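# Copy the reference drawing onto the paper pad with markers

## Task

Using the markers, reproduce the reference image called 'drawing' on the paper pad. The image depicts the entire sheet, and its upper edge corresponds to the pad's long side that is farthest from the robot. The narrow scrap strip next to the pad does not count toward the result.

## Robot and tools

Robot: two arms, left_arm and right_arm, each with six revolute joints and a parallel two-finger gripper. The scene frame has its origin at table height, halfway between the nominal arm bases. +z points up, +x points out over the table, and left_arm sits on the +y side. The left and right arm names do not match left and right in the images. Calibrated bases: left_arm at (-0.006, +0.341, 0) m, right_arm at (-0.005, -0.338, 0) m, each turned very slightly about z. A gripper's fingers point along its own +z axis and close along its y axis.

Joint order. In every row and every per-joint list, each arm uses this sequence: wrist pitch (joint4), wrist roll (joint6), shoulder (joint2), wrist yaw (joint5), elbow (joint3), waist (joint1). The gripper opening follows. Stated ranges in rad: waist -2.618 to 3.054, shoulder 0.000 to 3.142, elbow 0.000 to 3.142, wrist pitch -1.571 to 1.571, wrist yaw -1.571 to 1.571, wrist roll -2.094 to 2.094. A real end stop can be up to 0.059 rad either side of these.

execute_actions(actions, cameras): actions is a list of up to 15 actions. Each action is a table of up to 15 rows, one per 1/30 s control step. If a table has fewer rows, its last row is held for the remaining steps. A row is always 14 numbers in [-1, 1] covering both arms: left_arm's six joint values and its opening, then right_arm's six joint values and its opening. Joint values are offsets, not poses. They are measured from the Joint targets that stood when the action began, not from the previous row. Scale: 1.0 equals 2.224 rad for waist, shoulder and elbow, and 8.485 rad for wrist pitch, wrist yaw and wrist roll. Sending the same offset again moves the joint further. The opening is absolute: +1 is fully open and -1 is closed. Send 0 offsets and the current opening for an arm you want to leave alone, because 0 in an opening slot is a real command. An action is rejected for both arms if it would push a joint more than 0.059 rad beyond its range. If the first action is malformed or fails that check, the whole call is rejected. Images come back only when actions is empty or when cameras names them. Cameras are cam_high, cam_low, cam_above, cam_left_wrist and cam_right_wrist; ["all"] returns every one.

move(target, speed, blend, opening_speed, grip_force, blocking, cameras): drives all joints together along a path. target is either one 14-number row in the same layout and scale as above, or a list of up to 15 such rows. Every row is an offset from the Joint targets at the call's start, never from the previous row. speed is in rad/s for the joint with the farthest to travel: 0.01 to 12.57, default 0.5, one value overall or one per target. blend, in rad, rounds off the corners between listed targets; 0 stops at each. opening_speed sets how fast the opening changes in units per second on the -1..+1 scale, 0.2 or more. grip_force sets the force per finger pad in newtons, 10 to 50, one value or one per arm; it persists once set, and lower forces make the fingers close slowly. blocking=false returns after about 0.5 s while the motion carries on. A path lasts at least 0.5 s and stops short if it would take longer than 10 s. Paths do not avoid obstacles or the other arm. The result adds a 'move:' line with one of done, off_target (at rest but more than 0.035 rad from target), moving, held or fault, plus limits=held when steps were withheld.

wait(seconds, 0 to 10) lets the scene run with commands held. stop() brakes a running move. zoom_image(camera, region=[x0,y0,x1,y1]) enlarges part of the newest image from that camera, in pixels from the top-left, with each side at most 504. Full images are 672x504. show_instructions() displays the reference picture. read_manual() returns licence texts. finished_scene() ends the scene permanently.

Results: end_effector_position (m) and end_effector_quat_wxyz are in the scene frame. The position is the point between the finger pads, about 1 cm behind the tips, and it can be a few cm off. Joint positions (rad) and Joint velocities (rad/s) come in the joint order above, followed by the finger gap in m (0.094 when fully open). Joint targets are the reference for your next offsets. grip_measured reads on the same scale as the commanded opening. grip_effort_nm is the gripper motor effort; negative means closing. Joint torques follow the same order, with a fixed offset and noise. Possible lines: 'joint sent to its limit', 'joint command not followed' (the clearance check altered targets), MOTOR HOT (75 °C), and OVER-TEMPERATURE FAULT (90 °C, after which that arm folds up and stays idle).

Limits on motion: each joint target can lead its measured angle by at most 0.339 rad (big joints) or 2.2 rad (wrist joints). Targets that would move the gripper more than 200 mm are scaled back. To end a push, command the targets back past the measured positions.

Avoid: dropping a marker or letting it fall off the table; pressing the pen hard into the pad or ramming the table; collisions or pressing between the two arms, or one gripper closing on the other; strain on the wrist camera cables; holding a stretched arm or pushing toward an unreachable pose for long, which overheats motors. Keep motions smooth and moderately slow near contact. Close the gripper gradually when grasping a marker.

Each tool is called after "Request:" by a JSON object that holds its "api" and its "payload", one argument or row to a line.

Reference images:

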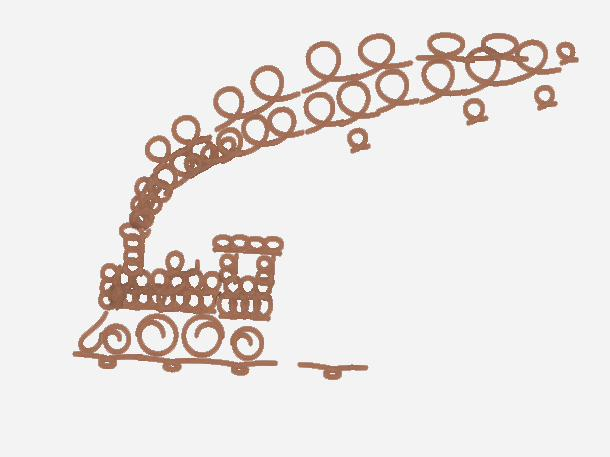

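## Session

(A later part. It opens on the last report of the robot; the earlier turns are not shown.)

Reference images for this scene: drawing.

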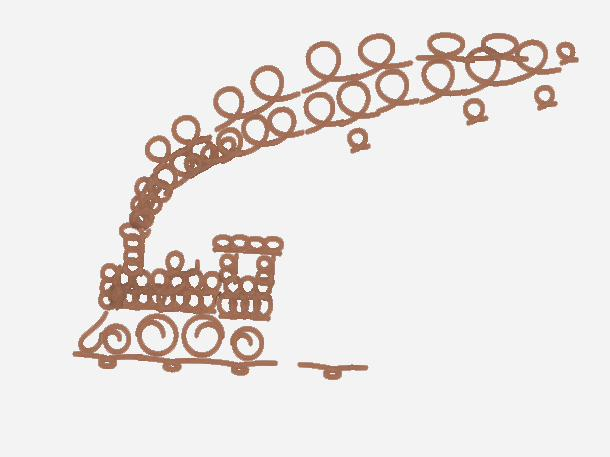

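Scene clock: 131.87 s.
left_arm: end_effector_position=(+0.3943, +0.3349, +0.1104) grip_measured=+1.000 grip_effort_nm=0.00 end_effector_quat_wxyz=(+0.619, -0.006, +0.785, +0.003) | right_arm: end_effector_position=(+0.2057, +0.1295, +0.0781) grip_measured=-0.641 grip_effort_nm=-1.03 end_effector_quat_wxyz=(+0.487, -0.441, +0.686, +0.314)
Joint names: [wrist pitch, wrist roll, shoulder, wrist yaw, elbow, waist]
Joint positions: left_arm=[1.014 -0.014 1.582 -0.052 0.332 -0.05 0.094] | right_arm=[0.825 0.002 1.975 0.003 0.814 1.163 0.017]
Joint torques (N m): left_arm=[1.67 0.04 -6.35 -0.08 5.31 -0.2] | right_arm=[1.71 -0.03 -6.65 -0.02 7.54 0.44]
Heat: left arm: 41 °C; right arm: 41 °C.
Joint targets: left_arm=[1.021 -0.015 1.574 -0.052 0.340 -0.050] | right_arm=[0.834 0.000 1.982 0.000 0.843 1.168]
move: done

Request:
{"api": "move", "payload": {
  "target": [
    [0,0,0,0,0,0,1,0,0,-0.0174,0,-0.01863,0,-1],
    [0,0,0,0,0,0,1,0,0,-0.01953,0,-0.0214,0.00267,-1],
    [0,0,0,0,0,0,1,0,0,-0.02335,0,-0.02634,0.00391,-1],
    [0,0,0,0,0,0,1,0,0,-0.02335,0,-0.02634,-0.00351,-1],
    [0,0,0,0,0,0,1,0,0,-0.02718,0,-0.03129,-0.00475,-1],
    [0,0,0,0,0,0,1,0,0,-0.02931,0,-0.03406,-0.00746,-1],
    [0,0,0,0,0,0,1,0,0,-0.01178,0,-0.01563,-0.00746,-1],
    [0,0,0,0,0,0,1,0,0,-0.00964,0,-0.01286,-0.01017,-1],
    [0,0,0,0,0,0,1,0,0,-0.00582,0,-0.00791,-0.01141,-1],
    [0,0,0,0,0,0,1,0,0,-0.00582,0,-0.00791,-0.00399,-1],
    [0,0,0,0,0,0,1,0,0,-0.002,0,-0.00296,-0.00275,-1],
    [0,0,0,0,0,0,1,0,0,0.00014,0,-0.00019,0,-1],
    [0,0,0,0,0,0,1,0,0,-0.03965,0,-0.02578,0,-1]
  ],
  "speed": [0.15,0.05,0.05,0.15,0.05,0.05,0.15,0.05,0.05,0.15,0.05,0.05,0.3],
  "blend": 0.001
}}

Request:
{"api": "move", "payload": {
  "target": [0,0,0,0,0,0,1,0,0,-0.01,0,-0.003,-0.2,-1],
  "speed": 0.5,
  "cameras": ["cam_above"]
}}

Request:
{"api": "zoom_image", "payload": {
  "camera": "cam_above",
  "region": [216, 415, 272, 457]
}}

Scene clock: 135.83 s.
left_arm: end_effector_position=(+0.3943, +0.3349, +0.1104) grip_measured=+1.000 grip_effort_nm=0.00 end_effector_quat_wxyz=(+0.619, -0.006, +0.785, +0.003) | right_arm: end_effector_position=(+0.2046, +0.1251, +0.0942) grip_measured=-0.641 grip_effort_nm=-1.03 end_effector_quat_wxyz=(+0.496, -0.436, +0.679, +0.320)
Joint names: [wrist pitch, wrist roll, shoulder, wrist yaw, elbow, waist]
Joint positions: left_arm=[1.014 -0.014 1.582 -0.052 0.332 -0.05 0.094] | right_arm=[0.824 0.002 1.924 0.003 0.793 1.161 0.017]
Joint torques (N m): left_arm=[1.67 0.04 -6.45 -0.05 5.18 -0.27] | right_arm=[1.72 -0.03 -9.24 -0.02 4.41 0.55]
Heat: left arm: 41 °C; right arm: 41 °C.
Joint targets: left_arm=[1.021 -0.015 1.574 -0.052 0.340 -0.050] | right_arm=[0.833 0.000 1.894 0.000 0.786 1.168]
move: done

Scene clock: 137.13 s.
left_arm: end_effector_position=(+0.3943, +0.3349, +0.1104) grip_measured=+1.000 grip_effort_nm=0.00 end_effector_quat_wxyz=(+0.619, -0.006, +0.785, +0.003) | right_arm: end_effector_position=(+0.3827, -0.0114, +0.0996) grip_measured=-0.641 grip_effort_nm=-1.03 end_effector_quat_wxyz=(+0.559, -0.274, +0.756, +0.203)
Joint names: [wrist pitch, wrist roll, shoulder, wrist yaw, elbow, waist]
Joint positions: left_arm=[1.014 -0.014 1.582 -0.052 0.332 -0.05 0.094] | right_arm=[0.824 0.002 1.907 0.005 0.786 0.717 0.017]
Joint torques (N m): left_arm=[1.66 0.05 -6.48 -0.04 5.23 0.01] | right_arm=[1.73 -0.02 -9.59 -0.05 4.52 0.55]
Heat: left arm: 41 °C; right arm: 41 °C.
Joint targets: left_arm=[1.021 -0.015 1.574 -0.052 0.340 -0.050] | right_arm=[0.833 0.000 1.872 0.000 0.779 0.723]
move: off_target (right_arm); right_arm: the shoulder is farthest, 0.036 rad from its target
Images, in order (width x height): cam_above 672x504.

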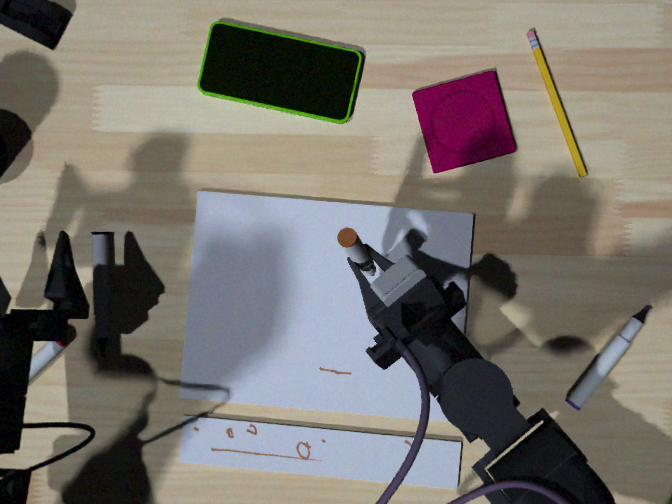

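Scaled by 9.000 from the camera's 672x504 image, which has a finer 960x720 frame.

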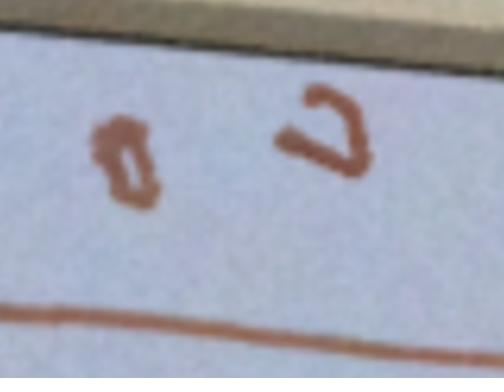

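Request:
{"api": "move", "payload": {
  "target": [
    [0,0,0,0,0,0,1,0,0,-0.03539,0,-0.05207,0.17851,-1],
    [0,0,0,0,0,0,1,0,0,-0.01987,0,-0.03453,0.19184,-1],
    [0,0,0,0,0,0,1,0,0,0.00463,0,-0.02706,0.19184,-1]
  ],
  "speed": [0.5,0.1,0.1],
  "blend": [0.002,0,0]
}}

Scene clock: 141.53 s.
left_arm: end_effector_position=(+0.3943, +0.3349, +0.1104) grip_measured=+1.000 grip_effort_nm=0.00 end_effector_quat_wxyz=(+0.619, -0.006, +0.785, +0.003) | right_arm: end_effector_position=(+0.2009, +0.0966, +0.0770) grip_measured=-0.641 grip_effort_nm=-1.03 end_effector_quat_wxyz=(+0.480, -0.438, +0.696, +0.303)
Joint names: [wrist pitch, wrist roll, shoulder, wrist yaw, elbow, waist]
Joint positions: left_arm=[1.014 -0.014 1.582 -0.052 0.332 -0.05 0.094] | right_arm=[0.824 0.002 1.876 0.003 0.69 1.144 0.017]
Joint torques (N m): left_arm=[1.67 0.03 -6.41 -0.01 5.15 -0.18] | right_arm=[1.71 -0.02 -5.94 -0.02 7.43 0.5]
Heat: left arm: 41 °C; right arm: 41 °C.
Joint targets: left_arm=[1.021 -0.015 1.574 -0.052 0.340 -0.050] | right_arm=[0.833 0.000 1.882 0.000 0.719 1.150]
move: done

Request:
{"api": "execute_actions", "payload": {
  "actions": [
    [[0,0,0,0,0,0,1,0,0,0,0,0,-0.0009,-1],[0,0,0,0,0,0,1,0,0,0,0,0,-0.0018,-1],[0,0,0,0,0,0,1,0,0,0,0,0,-0.0027,-1],[0,0,0,0,0,0,1,0,0,0,0,0,-0.0036,-1],[0,0,0,0,0,0,1,0,0,0,0,0,-0.0045,-1],[0,0,0,0,0,0,1,0,0,0,0,0,-0.0054,-1],[0,0,0,0,0,0,1,0,0,0,0,0,-0.0063,-1],[0,0,0,0,0,0,1,0,0,0,0,0,-0.0072,-1],[0,0,0,0,0,0,1,0,0,0,0,0,-0.0081,-1],[0,0,0,0,0,0,1,0,0,0,0,0,-0.009,-1],[0,0,0,0,0,0,1,0,0,0,0,0,-0.0099,-1],[0,0,0,0,0,0,1,0,0,0,0,0,-0.0108,-1],[0,0,0,0,0,0,1,0,0,0,0,0,-0.0117,-1],[0,0,0,0,0,0,1,0,0,0,0,0,-0.0126,-1],[0,0,0,0,0,0,1,0,0,0,0,0,-0.0135,-1]],
    [[0,0,0,0,0,0,1,0,0,0,0,0,0,-1]],
    [[0,0,0,0,0,0,1,0,0,0,0,0,0.0009,-1],[0,0,0,0,0,0,1,0,0,0,0,0,0.0018,-1],[0,0,0,0,0,0,1,0,0,0,0,0,0.0027,-1],[0,0,0,0,0,0,1,0,0,0,0,0,0.0036,-1],[0,0,0,0,0,0,1,0,0,0,0,0,0.0045,-1],[0,0,0,0,0,0,1,0,0,0,0,0,0.0054,-1],[0,0,0,0,0,0,1,0,0,0,0,0,0.0063,-1],[0,0,0,0,0,0,1,0,0,0,0,0,0.0072,-1],[0,0,0,0,0,0,1,0,0,0,0,0,0.0081,-1],[0,0,0,0,0,0,1,0,0,0,0,0,0.009,-1],[0,0,0,0,0,0,1,0,0,0,0,0,0.0099,-1],[0,0,0,0,0,0,1,0,0,0,0,0,0.0108,-1],[0,0,0,0,0,0,1,0,0,0,0,0,0.0117,-1],[0,0,0,0,0,0,1,0,0,0,0,0,0.0126,-1],[0,0,0,0,0,0,1,0,0,0,0,0,0.0135,-1]],
    [[0,0,0,0,0,0,1,0,0,0,0,0,0,-1]]
  ]
}}

Scene clock: 144.67 s.
left_arm: end_effector_position=(+0.3943, +0.3349, +0.1104) grip_measured=+1.000 grip_effort_nm=0.00 end_effector_quat_wxyz=(+0.619, -0.006, +0.785, +0.003) | right_arm: end_effector_position=(+0.2009, +0.0966, +0.0770) grip_measured=-0.641 grip_effort_nm=-1.03 end_effector_quat_wxyz=(+0.480, -0.438, +0.696, +0.303)
Joint names: [wrist pitch, wrist roll, shoulder, wrist yaw, elbow, waist]
Joint positions: left_arm=[1.014 -0.014 1.582 -0.052 0.332 -0.05 0.094] | right_arm=[0.824 0.002 1.876 0.003 0.69 1.144 0.017]
Joint torques (N m): left_arm=[1.67 0.05 -6.45 -0.07 5.14 0.08] | right_arm=[1.72 -0.02 -5.94 -0.02 7.45 0.5]
Heat: left arm: 41 °C; right arm: 41 °C.
Joint targets: left_arm=[1.021 -0.015 1.574 -0.052 0.340 -0.050] | right_arm=[0.833 0.000 1.882 0.000 0.719 1.150]
Step readings (joint positions of left_arm | right_arm):
0: [1.014 -0.014 1.582 -0.052 0.332 -0.050] | [0.824 0.002 1.876 0.003 0.690 1.144]
1: [1.014 -0.014 1.582 -0.052 0.332 -0.050] | [0.824 0.002 1.876 0.003 0.690 1.144]
2: [1.014 -0.014 1.582 -0.052 0.332 -0.050] | [0.824 0.002 1.876 0.003 0.690 1.144]
4: [1.014 -0.014 1.582 -0.052 0.332 -0.050] | [0.824 0.002 1.876 0.003 0.690 1.144]
8: [1.014 -0.014 1.582 -0.052 0.332 -0.050] | [0.824 0.002 1.876 0.003 0.690 1.143]
15: [1.014 -0.014 1.582 -0.052 0.332 -0.050] | [0.824 0.002 1.876 0.003 0.690 1.132]
16: [1.014 -0.014 1.582 -0.052 0.332 -0.050] | [0.824 0.002 1.876 0.003 0.690 1.130]
17: [1.014 -0.014 1.582 -0.052 0.332 -0.050] | [0.824 0.002 1.876 0.003 0.690 1.128]
19: [1.014 -0.014 1.582 -0.052 0.332 -0.050] | [0.824 0.002 1.876 0.003 0.690 1.127]
23: [1.014 -0.014 1.582 -0.052 0.332 -0.050] | [0.824 0.002 1.876 0.003 0.690 1.126]
30: [1.014 -0.014 1.582 -0.052 0.332 -0.050] | [0.824 0.002 1.876 0.003 0.690 1.126]
31: [1.014 -0.014 1.582 -0.052 0.332 -0.050] | [0.824 0.002 1.876 0.003 0.690 1.126]
32: [1.014 -0.014 1.582 -0.052 0.332 -0.050] | [0.824 0.002 1.876 0.003 0.690 1.126]
34: [1.014 -0.014 1.582 -0.052 0.332 -0.050] | [0.824 0.002 1.876 0.003 0.690 1.126]
38: [1.014 -0.014 1.582 -0.052 0.332 -0.050] | [0.824 0.002 1.876 0.003 0.690 1.127]
45: [1.014 -0.014 1.582 -0.052 0.332 -0.050] | [0.824 0.002 1.876 0.003 0.690 1.138]
46: [1.014 -0.014 1.582 -0.052 0.332 -0.050] | [0.824 0.002 1.876 0.003 0.690 1.140]
47: [1.014 -0.014 1.582 -0.052 0.332 -0.050] | [0.824 0.002 1.876 0.003 0.690 1.142]
49: [1.014 -0.014 1.582 -0.052 0.332 -0.050] | [0.824 0.002 1.876 0.003 0.690 1.143]
53: [1.014 -0.014 1.582 -0.052 0.332 -0.050] | [0.824 0.002 1.876 0.003 0.690 1.144]
60: [1.014 -0.014 1.582 -0.052 0.332 -0.050] | [0.824 0.002 1.876 0.003 0.690 1.144]

Request:
{"api": "execute_actions", "payload": {
  "actions": [
    [[0,0,0,0,0,0,1,0,0,-0.0052,0,-0.0058,0,-1],[0,0,0,0,0,0,1,0,0,-0.0104,0,-0.0116,0,-1],[0,0,0,0,0,0,1,0,0,-0.0156,0,-0.0175,0,-1]],
    [[0,0,0,0,0,0,1,0,0,-0.0007,0,-0.0009,0,-1],[0,0,0,0,0,0,1,0,0,-0.0014,0,-0.0018,0,-1],[0,0,0,0,0,0,1,0,0,-0.0022,0,-0.0026,0,-1],[0,0,0,0,0,0,1,0,0,-0.0029,0,-0.0035,0,-1],[0,0,0,0,0,0,1,0,0,-0.0036,0,-0.0044,0,-1],[0,0,0,0,0,0,1,0,0,-0.0043,0,-0.0053,0,-1],[0,0,0,0,0,0,1,0,0,-0.005,0,-0.0061,0,-1],[0,0,0,0,0,0,1,0,0,-0.0058,0,-0.007,0,-1],[0,0,0,0,0,0,1,0,0,-0.0065,0,-0.0079,0,-1],[0,0,0,0,0,0,1,0,0,-0.0072,0,-0.0088,0,-1],[0,0,0,0,0,0,1,0,0,-0.0079,0,-0.0097,0,-1],[0,0,0,0,0,0,1,0,0,-0.0086,0,-0.0105,0,-1],[0,0,0,0,0,0,1,0,0,-0.0094,0,-0.0114,0,-1],[0,0,0,0,0,0,1,0,0,-0.0101,0,-0.0123,0,-1],[0,0,0,0,0,0,1,0,0,-0.0108,0,-0.0132,0,-1]],
    [[0,0,0,0,0,0,1,0,0,0,0,0,0,-1]],
    [[0,0,0,0,0,0,1,0,0,0.0052,0,0.0058,0,-1],[0,0,0,0,0,0,1,0,0,0.0104,0,0.0116,0,-1],[0,0,0,0,0,0,1,0,0,0.0156,0,0.0175,0,-1]],
    [[0,0,0,0,0,0,1,0,0,0.0007,0,0.0009,0,-1],[0,0,0,0,0,0,1,0,0,0.0014,0,0.0018,0,-1],[0,0,0,0,0,0,1,0,0,0.0022,0,0.0026,0,-1],[0,0,0,0,0,0,1,0,0,0.0029,0,0.0035,0,-1],[0,0,0,0,0,0,1,0,0,0.0036,0,0.0044,0,-1],[0,0,0,0,0,0,1,0,0,0.0043,0,0.0053,0,-1],[0,0,0,0,0,0,1,0,0,0.005,0,0.0061,0,-1],[0,0,0,0,0,0,1,0,0,0.0058,0,0.007,0,-1],[0,0,0,0,0,0,1,0,0,0.0065,0,0.0079,0,-1],[0,0,0,0,0,0,1,0,0,0.0072,0,0.0088,0,-1],[0,0,0,0,0,0,1,0,0,0.0079,0,0.0097,0,-1],[0,0,0,0,0,0,1,0,0,0.0086,0,0.0105,0,-1],[0,0,0,0,0,0,1,0,0,0.0094,0,0.0114,0,-1],[0,0,0,0,0,0,1,0,0,0.0101,0,0.0123,0,-1],[0,0,0,0,0,0,1,0,0,0.0108,0,0.0132,0,-1]],
    [[0,0,0,0,0,0,1,0,0,0,0,0,0,-1]]
  ]
}}

Scene clock: 149.53 s.
left_arm: end_effector_position=(+0.3943, +0.3349, +0.1104) grip_measured=+1.000 grip_effort_nm=0.00 end_effector_quat_wxyz=(+0.619, -0.006, +0.785, +0.003) | right_arm: end_effector_position=(+0.2009, +0.0965, +0.0770) grip_measured=-0.641 grip_effort_nm=-1.03 end_effector_quat_wxyz=(+0.480, -0.438, +0.696, +0.303)
Joint names: [wrist pitch, wrist roll, shoulder, wrist yaw, elbow, waist]
Joint positions: left_arm=[1.014 -0.014 1.582 -0.052 0.332 -0.05 0.094] | right_arm=[0.824 0.002 1.876 0.003 0.69 1.144 0.017]
Joint torques (N m): left_arm=[1.66 0.03 -6.42 0 5.18 0.02] | right_arm=[1.71 -0.02 -5.93 -0.02 7.46 0.49]
Heat: left arm: 41 °C; right arm: 42 °C.
Joint targets: left_arm=[1.021 -0.015 1.574 -0.052 0.340 -0.050] | right_arm=[0.833 0.000 1.882 0.000 0.719 1.150]
Step readings (joint positions of left_arm | right_arm):
0: [1.014 -0.014 1.582 -0.052 0.332 -0.050] | [0.824 0.002 1.876 0.003 0.690 1.144]
1: [1.014 -0.014 1.582 -0.052 0.332 -0.050] | [0.824 0.002 1.876 0.003 0.690 1.144]
2: [1.014 -0.014 1.582 -0.052 0.332 -0.050] | [0.824 0.002 1.876 0.003 0.690 1.144]
4: [1.014 -0.014 1.582 -0.052 0.332 -0.050] | [0.824 0.002 1.876 0.003 0.690 1.144]
8: [1.014 -0.014 1.582 -0.052 0.332 -0.050] | [0.824 0.002 1.876 0.003 0.690 1.144]
15: [1.014 -0.014 1.582 -0.052 0.332 -0.050] | [0.824 0.002 1.876 0.003 0.690 1.144]
16: [1.014 -0.014 1.582 -0.052 0.332 -0.050] | [0.824 0.002 1.876 0.003 0.690 1.144]
17: [1.014 -0.014 1.582 -0.052 0.332 -0.050] | [0.824 0.002 1.876 0.003 0.689 1.144]
19: [1.014 -0.014 1.582 -0.052 0.332 -0.050] | [0.824 0.002 1.874 0.003 0.686 1.144]
23: [1.014 -0.014 1.582 -0.052 0.332 -0.050] | [0.824 0.002 1.867 0.003 0.678 1.144]
30: [1.014 -0.014 1.582 -0.052 0.332 -0.050] | [0.824 0.002 1.855 0.003 0.663 1.144]
31: [1.014 -0.014 1.582 -0.052 0.332 -0.050] | [0.824 0.002 1.854 0.003 0.662 1.144]
32: [1.014 -0.014 1.582 -0.052 0.332 -0.050] | [0.824 0.002 1.853 0.003 0.661 1.144]
34: [1.014 -0.014 1.582 -0.052 0.332 -0.050] | [0.824 0.002 1.852 0.003 0.660 1.144]
38: [1.014 -0.014 1.582 -0.052 0.332 -0.050] | [0.824 0.002 1.852 0.003 0.660 1.144]
45: [1.014 -0.014 1.582 -0.052 0.332 -0.050] | [0.824 0.002 1.852 0.003 0.660 1.144]
46: [1.014 -0.014 1.582 -0.052 0.332 -0.050] | [0.824 0.002 1.852 0.003 0.660 1.144]
47: [1.014 -0.014 1.582 -0.052 0.332 -0.050] | [0.824 0.002 1.852 0.003 0.660 1.144]
49: [1.014 -0.014 1.582 -0.052 0.332 -0.050] | [0.824 0.002 1.852 0.003 0.660 1.144]
53: [1.014 -0.014 1.582 -0.052 0.332 -0.050] | [0.824 0.002 1.852 0.003 0.660 1.144]
60: [1.014 -0.014 1.582 -0.052 0.332 -0.050] | [0.824 0.002 1.852 0.003 0.660 1.144]
61: [1.014 -0.014 1.582 -0.052 0.332 -0.050] | [0.824 0.002 1.852 0.003 0.660 1.144]
62: [1.014 -0.014 1.582 -0.052 0.332 -0.050] | [0.824 0.002 1.852 0.003 0.661 1.144]
64: [1.014 -0.014 1.582 -0.052 0.332 -0.050] | [0.824 0.002 1.855 0.003 0.664 1.144]
68: [1.014 -0.014 1.582 -0.052 0.332 -0.050] | [0.824 0.002 1.862 0.003 0.673 1.144]
75: [1.014 -0.014 1.582 -0.052 0.332 -0.050] | [0.824 0.002 1.873 0.003 0.686 1.144]
76: [1.014 -0.014 1.582 -0.052 0.332 -0.050] | [0.824 0.002 1.874 0.003 0.688 1.144]
77: [1.014 -0.014 1.582 -0.052 0.332 -0.050] | [0.824 0.002 1.875 0.003 0.689 1.144]
79: [1.014 -0.014 1.582 -0.052 0.332 -0.050] | [0.824 0.002 1.876 0.003 0.690 1.144]
83: [1.014 -0.014 1.582 -0.052 0.332 -0.050] | [0.824 0.002 1.876 0.003 0.690 1.144]
90: [1.014 -0.014 1.582 -0.052 0.332 -0.050] | [0.824 0.002 1.876 0.003 0.690 1.144]

Request:
{"api": "move", "payload": {
  "target": [
    [0,0,0,0,0,0,1,0,0,-0.04,0,-0.0250,0,-1],
    [0,0,0,0,0,0,1,0,0,-0.05,0,-0.028,-0.22,-1]
  ],
  "speed": [0.2,0.6],
  "blend": [0.005,0],
  "cameras": ["cam_above"]
}}

Request:
{"api": "zoom_image", "payload": {
  "camera": "cam_above",
  "region": [240, 415, 310, 470]
}}

Scene clock: 153.10 s.
left_arm: end_effector_position=(+0.3943, +0.3349, +0.1104) grip_measured=+1.000 grip_effort_nm=0.00 end_effector_quat_wxyz=(+0.619, -0.006, +0.785, +0.003) | right_arm: end_effector_position=(+0.3772, -0.0549, +0.0999) grip_measured=-0.641 grip_effort_nm=-1.03 end_effector_quat_wxyz=(+0.558, -0.252, +0.770, +0.182)
Joint names: [wrist pitch, wrist roll, shoulder, wrist yaw, elbow, waist]
Joint positions: left_arm=[1.014 -0.014 1.582 -0.052 0.332 -0.05 0.094] | right_arm=[0.823 0.002 1.803 0.006 0.663 0.655 0.017]
Joint torques (N m): left_arm=[1.65 0.03 -6.26 -0.03 5.22 0.05] | right_arm=[1.73 -0.02 -8.49 -0.06 4.45 0.51]
Heat: left arm: 41 °C; right arm: 42 °C.
Joint targets: left_arm=[1.021 -0.015 1.574 -0.052 0.340 -0.050] | right_arm=[0.834 0.000 1.771 0.000 0.656 0.660]
move: done
Images, in order (width x height): cam_above 672x504.

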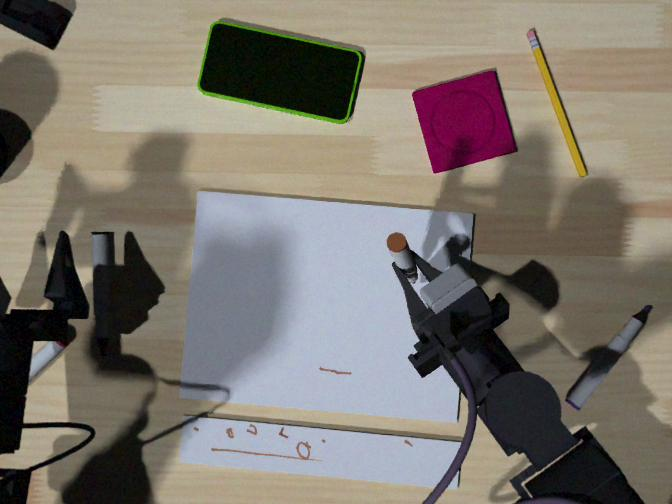

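Scaled by 7.200 from the camera's 672x504 image, which has a finer 960x720 frame.

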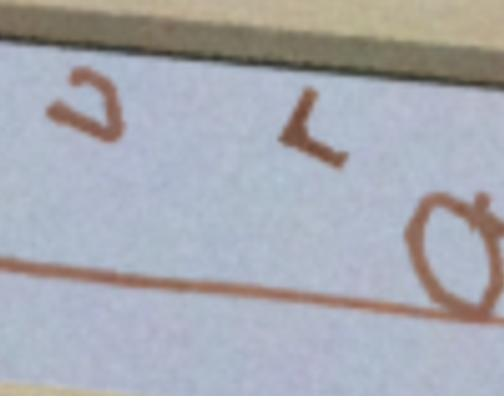

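Request:
{"api": "move", "payload": {
  "target": [
    [0,0,0,0,0,0,1,0,0,0.16396,0,0.19667,0.15824,-1],
    [0,0,0,0,0,0,1,0,0,0.16396,0,0.19667,0.17824,-1],
    [0,0,0,0,0,0,1,0,0,0.18256,0,0.20287,0.17824,-1]
  ],
  "speed": [0.5,0.1,0.1],
  "blend": [0.002,0,0]
}}

Scene clock: 161.87 s.
left_arm: end_effector_position=(+0.3943, +0.3349, +0.1104) grip_measured=+1.000 grip_effort_nm=0.00 end_effector_quat_wxyz=(+0.619, -0.006, +0.785, +0.003) | right_arm: end_effector_position=(+0.2881, +0.1581, +0.0807) grip_measured=-0.641 grip_effort_nm=-1.03 end_effector_quat_wxyz=(+0.527, -0.392, +0.692, +0.300)
Joint names: [wrist pitch, wrist roll, shoulder, wrist yaw, elbow, waist]
Joint positions: left_arm=[1.014 -0.014 1.582 -0.052 0.332 -0.05 0.094] | right_arm=[0.824 0.002 2.169 0.003 1.077 1.053 0.017]
Joint torques (N m): left_arm=[1.69 0.04 -6.48 -0.07 5.22 -0.12] | right_arm=[1.74 -0.03 -8.14 -0.03 8.03 0.32]
Heat: left arm: 41 °C; right arm: 42 °C.
Joint targets: left_arm=[1.021 -0.015 1.574 -0.052 0.340 -0.050] | right_arm=[0.834 0.000 2.177 0.000 1.108 1.057]
move: done

Request:
{"api": "move", "payload": {
  "target": [0,0,0,0,0,0,1,0,0,0.0017,0,0.00055,0,-1],
  "speed": 0.03,
  "cameras": ["cam_low"]
}}

Request:
{"api": "zoom_image", "payload": {
  "camera": "cam_low",
  "region": [220, 220, 300, 280]
}}

Scene clock: 162.93 s.
left_arm: end_effector_position=(+0.3943, +0.3349, +0.1104) grip_measured=+1.000 grip_effort_nm=0.00 end_effector_quat_wxyz=(+0.619, -0.006, +0.785, +0.003) | right_arm: end_effector_position=(+0.2881, +0.1580, +0.0803) grip_measured=-0.641 grip_effort_nm=-1.03 end_effector_quat_wxyz=(+0.527, -0.393, +0.692, +0.300)
Joint names: [wrist pitch, wrist roll, shoulder, wrist yaw, elbow, waist]
Joint positions: left_arm=[1.014 -0.014 1.582 -0.052 0.332 -0.05 0.094] | right_arm=[0.824 0.002 2.17 0.003 1.077 1.053 0.017]
Joint torques (N m): left_arm=[1.68 0.04 -6.41 -0.02 5.22 0.01] | right_arm=[1.74 -0.02 -7.94 -0.03 8.17 0.34]
Heat: left arm: 41 °C; right arm: 42 °C.
Joint targets: left_arm=[1.021 -0.015 1.574 -0.052 0.340 -0.050] | right_arm=[0.833 0.000 2.181 0.000 1.109 1.057]
move: done
Images, in order (width x height): cam_low 672x504.

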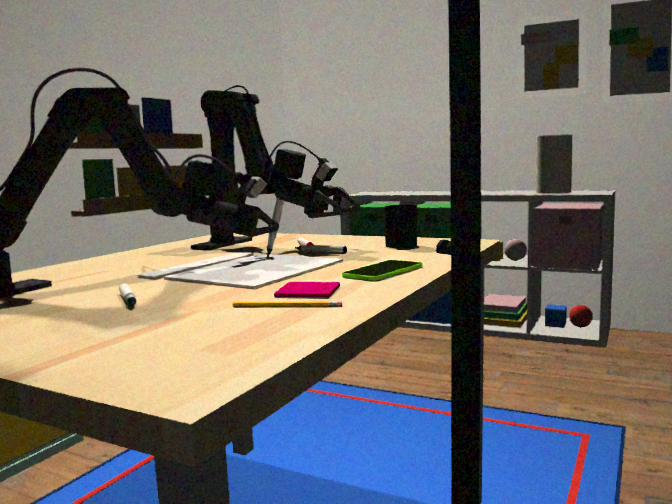

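Scaled by 6.300 from the camera's 672x504 image, which has a finer 960x720 frame.

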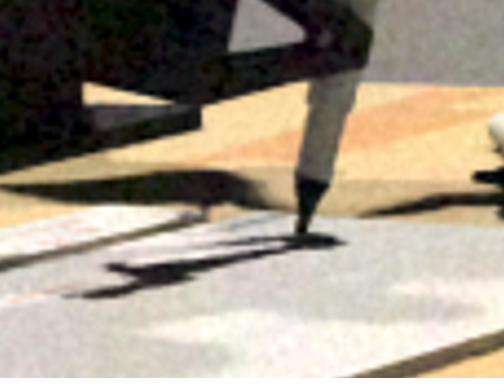

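Request:
{"api": "move", "payload": {
  "target": [
    [0,0,0,0,0,0,1,0,0,-0.02295,0,-0.01988,-0.0063,-1],
    [0,0,0,0,0,0,1,0,0,-0.03982,0,-0.04432,-0.01039,-1],
    [0,0,0,0,0,0,1,0,0,-0.04446,0,-0.05073,-0.01097,-1],
    [0,0,0,0,0,0,1,0,0,-0.04446,0,-0.05073,-0.00423,-1],
    [0,0,0,0,0,0,1,0,0,-0.04748,0,-0.05491,-0.00363,-1],
    [0,0,0,0,0,0,1,0,0,-0.02702,0,-0.03558,-0.00363,-1],
    [0,0,0,0,0,0,1,0,0,-0.02588,0,-0.03401,-0.00176,-1],
    [0,0,0,0,0,0,1,0,0,-0.02172,0,-0.02826,-0.00047,-1],
    [0,0,0,0,0,0,1,0,0,-0.02172,0,-0.02826,-0.00721,-1],
    [0,0,0,0,0,0,1,0,0,-0.0187,0,-0.02408,-0.00781,-1],
    [0,0,0,0,0,0,1,0,0,-0.03916,0,-0.04341,-0.00781,-1],
    [0,0,0,0,0,0,1,0,0,-0.0403,0,-0.04498,-0.00968,-1],
    [0,0,0,0,0,0,1,0,0,-0.04342,0,-0.0493,-0.01132,-1],
    [0,0,0,0,0,0,1,0,0,-0.07633,0,-0.09558,-0.0213,-1]
  ],
  "speed": [0.3,0.05,0.04,0.3,0.04,0.3,0.04,0.04,0.3,0.04,0.3,0.04,0.04,0.08],
  "blend": [0.001,0.001,0,0.001,0,0.001,0.001,0,0.001,0,0.001,0.001,0.001,0]
}}

Scene clock: 170.90 s.
left_arm: end_effector_position=(+0.3943, +0.3349, +0.1104) grip_measured=+1.000 grip_effort_nm=0.00 end_effector_quat_wxyz=(+0.619, -0.006, +0.785, +0.003) | right_arm: end_effector_position=(+0.2842, +0.1129, +0.0787) grip_measured=-0.641 grip_effort_nm=-1.03 end_effector_quat_wxyz=(+0.516, -0.386, +0.711, +0.281)
Joint names: [wrist pitch, wrist roll, shoulder, wrist yaw, elbow, waist]
Joint positions: left_arm=[1.014 -0.014 1.582 -0.052 0.332 -0.05 0.094] | right_arm=[0.824 0.002 2.045 0.003 0.906 1.016 0.017]
Joint torques (N m): left_arm=[1.67 0.06 -6.43 -0.09 5.3 0.05] | right_arm=[1.72 -0.03 -10.32 -0.03 4.18 -0.58]
Heat: left arm: 42 °C; right arm: 42 °C.
Joint targets: left_arm=[1.021 -0.015 1.574 -0.052 0.340 -0.050] | right_arm=[0.833 0.000 2.011 0.000 0.896 1.010]
move: done

Request:
{"api": "move", "payload": {
  "target": [
    [0,0,0,0,0,0,1,0,0,-0.017,0,-0.0055,0,-1],
    [0,0,0,0,0,0,1,0,0,-0.02,0,-0.0065,-0.19,-1]
  ],
  "speed": [0.2,0.6],
  "blend": [0.005,0],
  "cameras": ["cam_above"]
}}

Request:
{"api": "zoom_image", "payload": {
  "camera": "cam_above",
  "region": [190, 335, 274, 398]
}}

Scene clock: 172.83 s.
left_arm: end_effector_position=(+0.3943, +0.3349, +0.1104) grip_measured=+1.000 grip_effort_nm=0.00 end_effector_quat_wxyz=(+0.619, -0.006, +0.785, +0.003) | right_arm: end_effector_position=(+0.4452, -0.0534, +0.0917) grip_measured=-0.641 grip_effort_nm=-1.03 end_effector_quat_wxyz=(+0.573, -0.221, +0.772, +0.164)
Joint names: [wrist pitch, wrist roll, shoulder, wrist yaw, elbow, waist]
Joint positions: left_arm=[1.014 -0.014 1.582 -0.052 0.332 -0.05 0.094] | right_arm=[0.823 0.002 2.007 0.007 0.89 0.581 0.017]
Joint torques (N m): left_arm=[1.68 0.05 -6.3 -0.02 5.16 0.06] | right_arm=[1.73 -0.03 -10.63 -0.06 4.45 0.39]
Heat: left arm: 42 °C; right arm: 42 °C.
Joint targets: left_arm=[1.021 -0.015 1.574 -0.052 0.340 -0.050] | right_arm=[0.833 0.000 1.967 0.000 0.882 0.587]
move: off_target (right_arm); right_arm: the shoulder is farthest, 0.040 rad from its target
Images, in order (width x height): cam_above 672x504.

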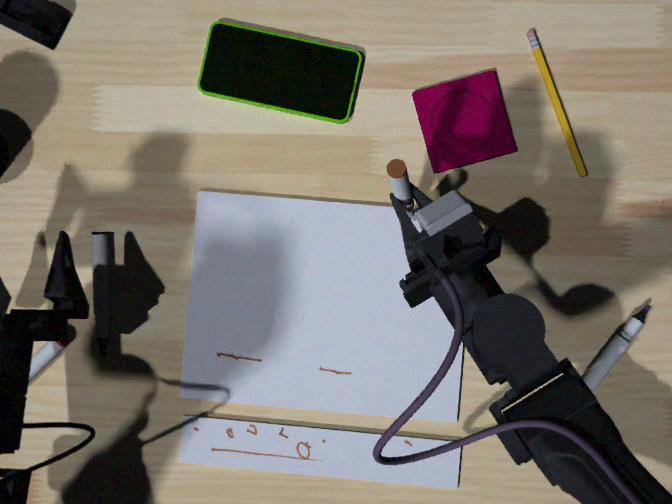

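Scaled by 6.000 from the camera's 672x504 image, which has a finer 960x720 frame.

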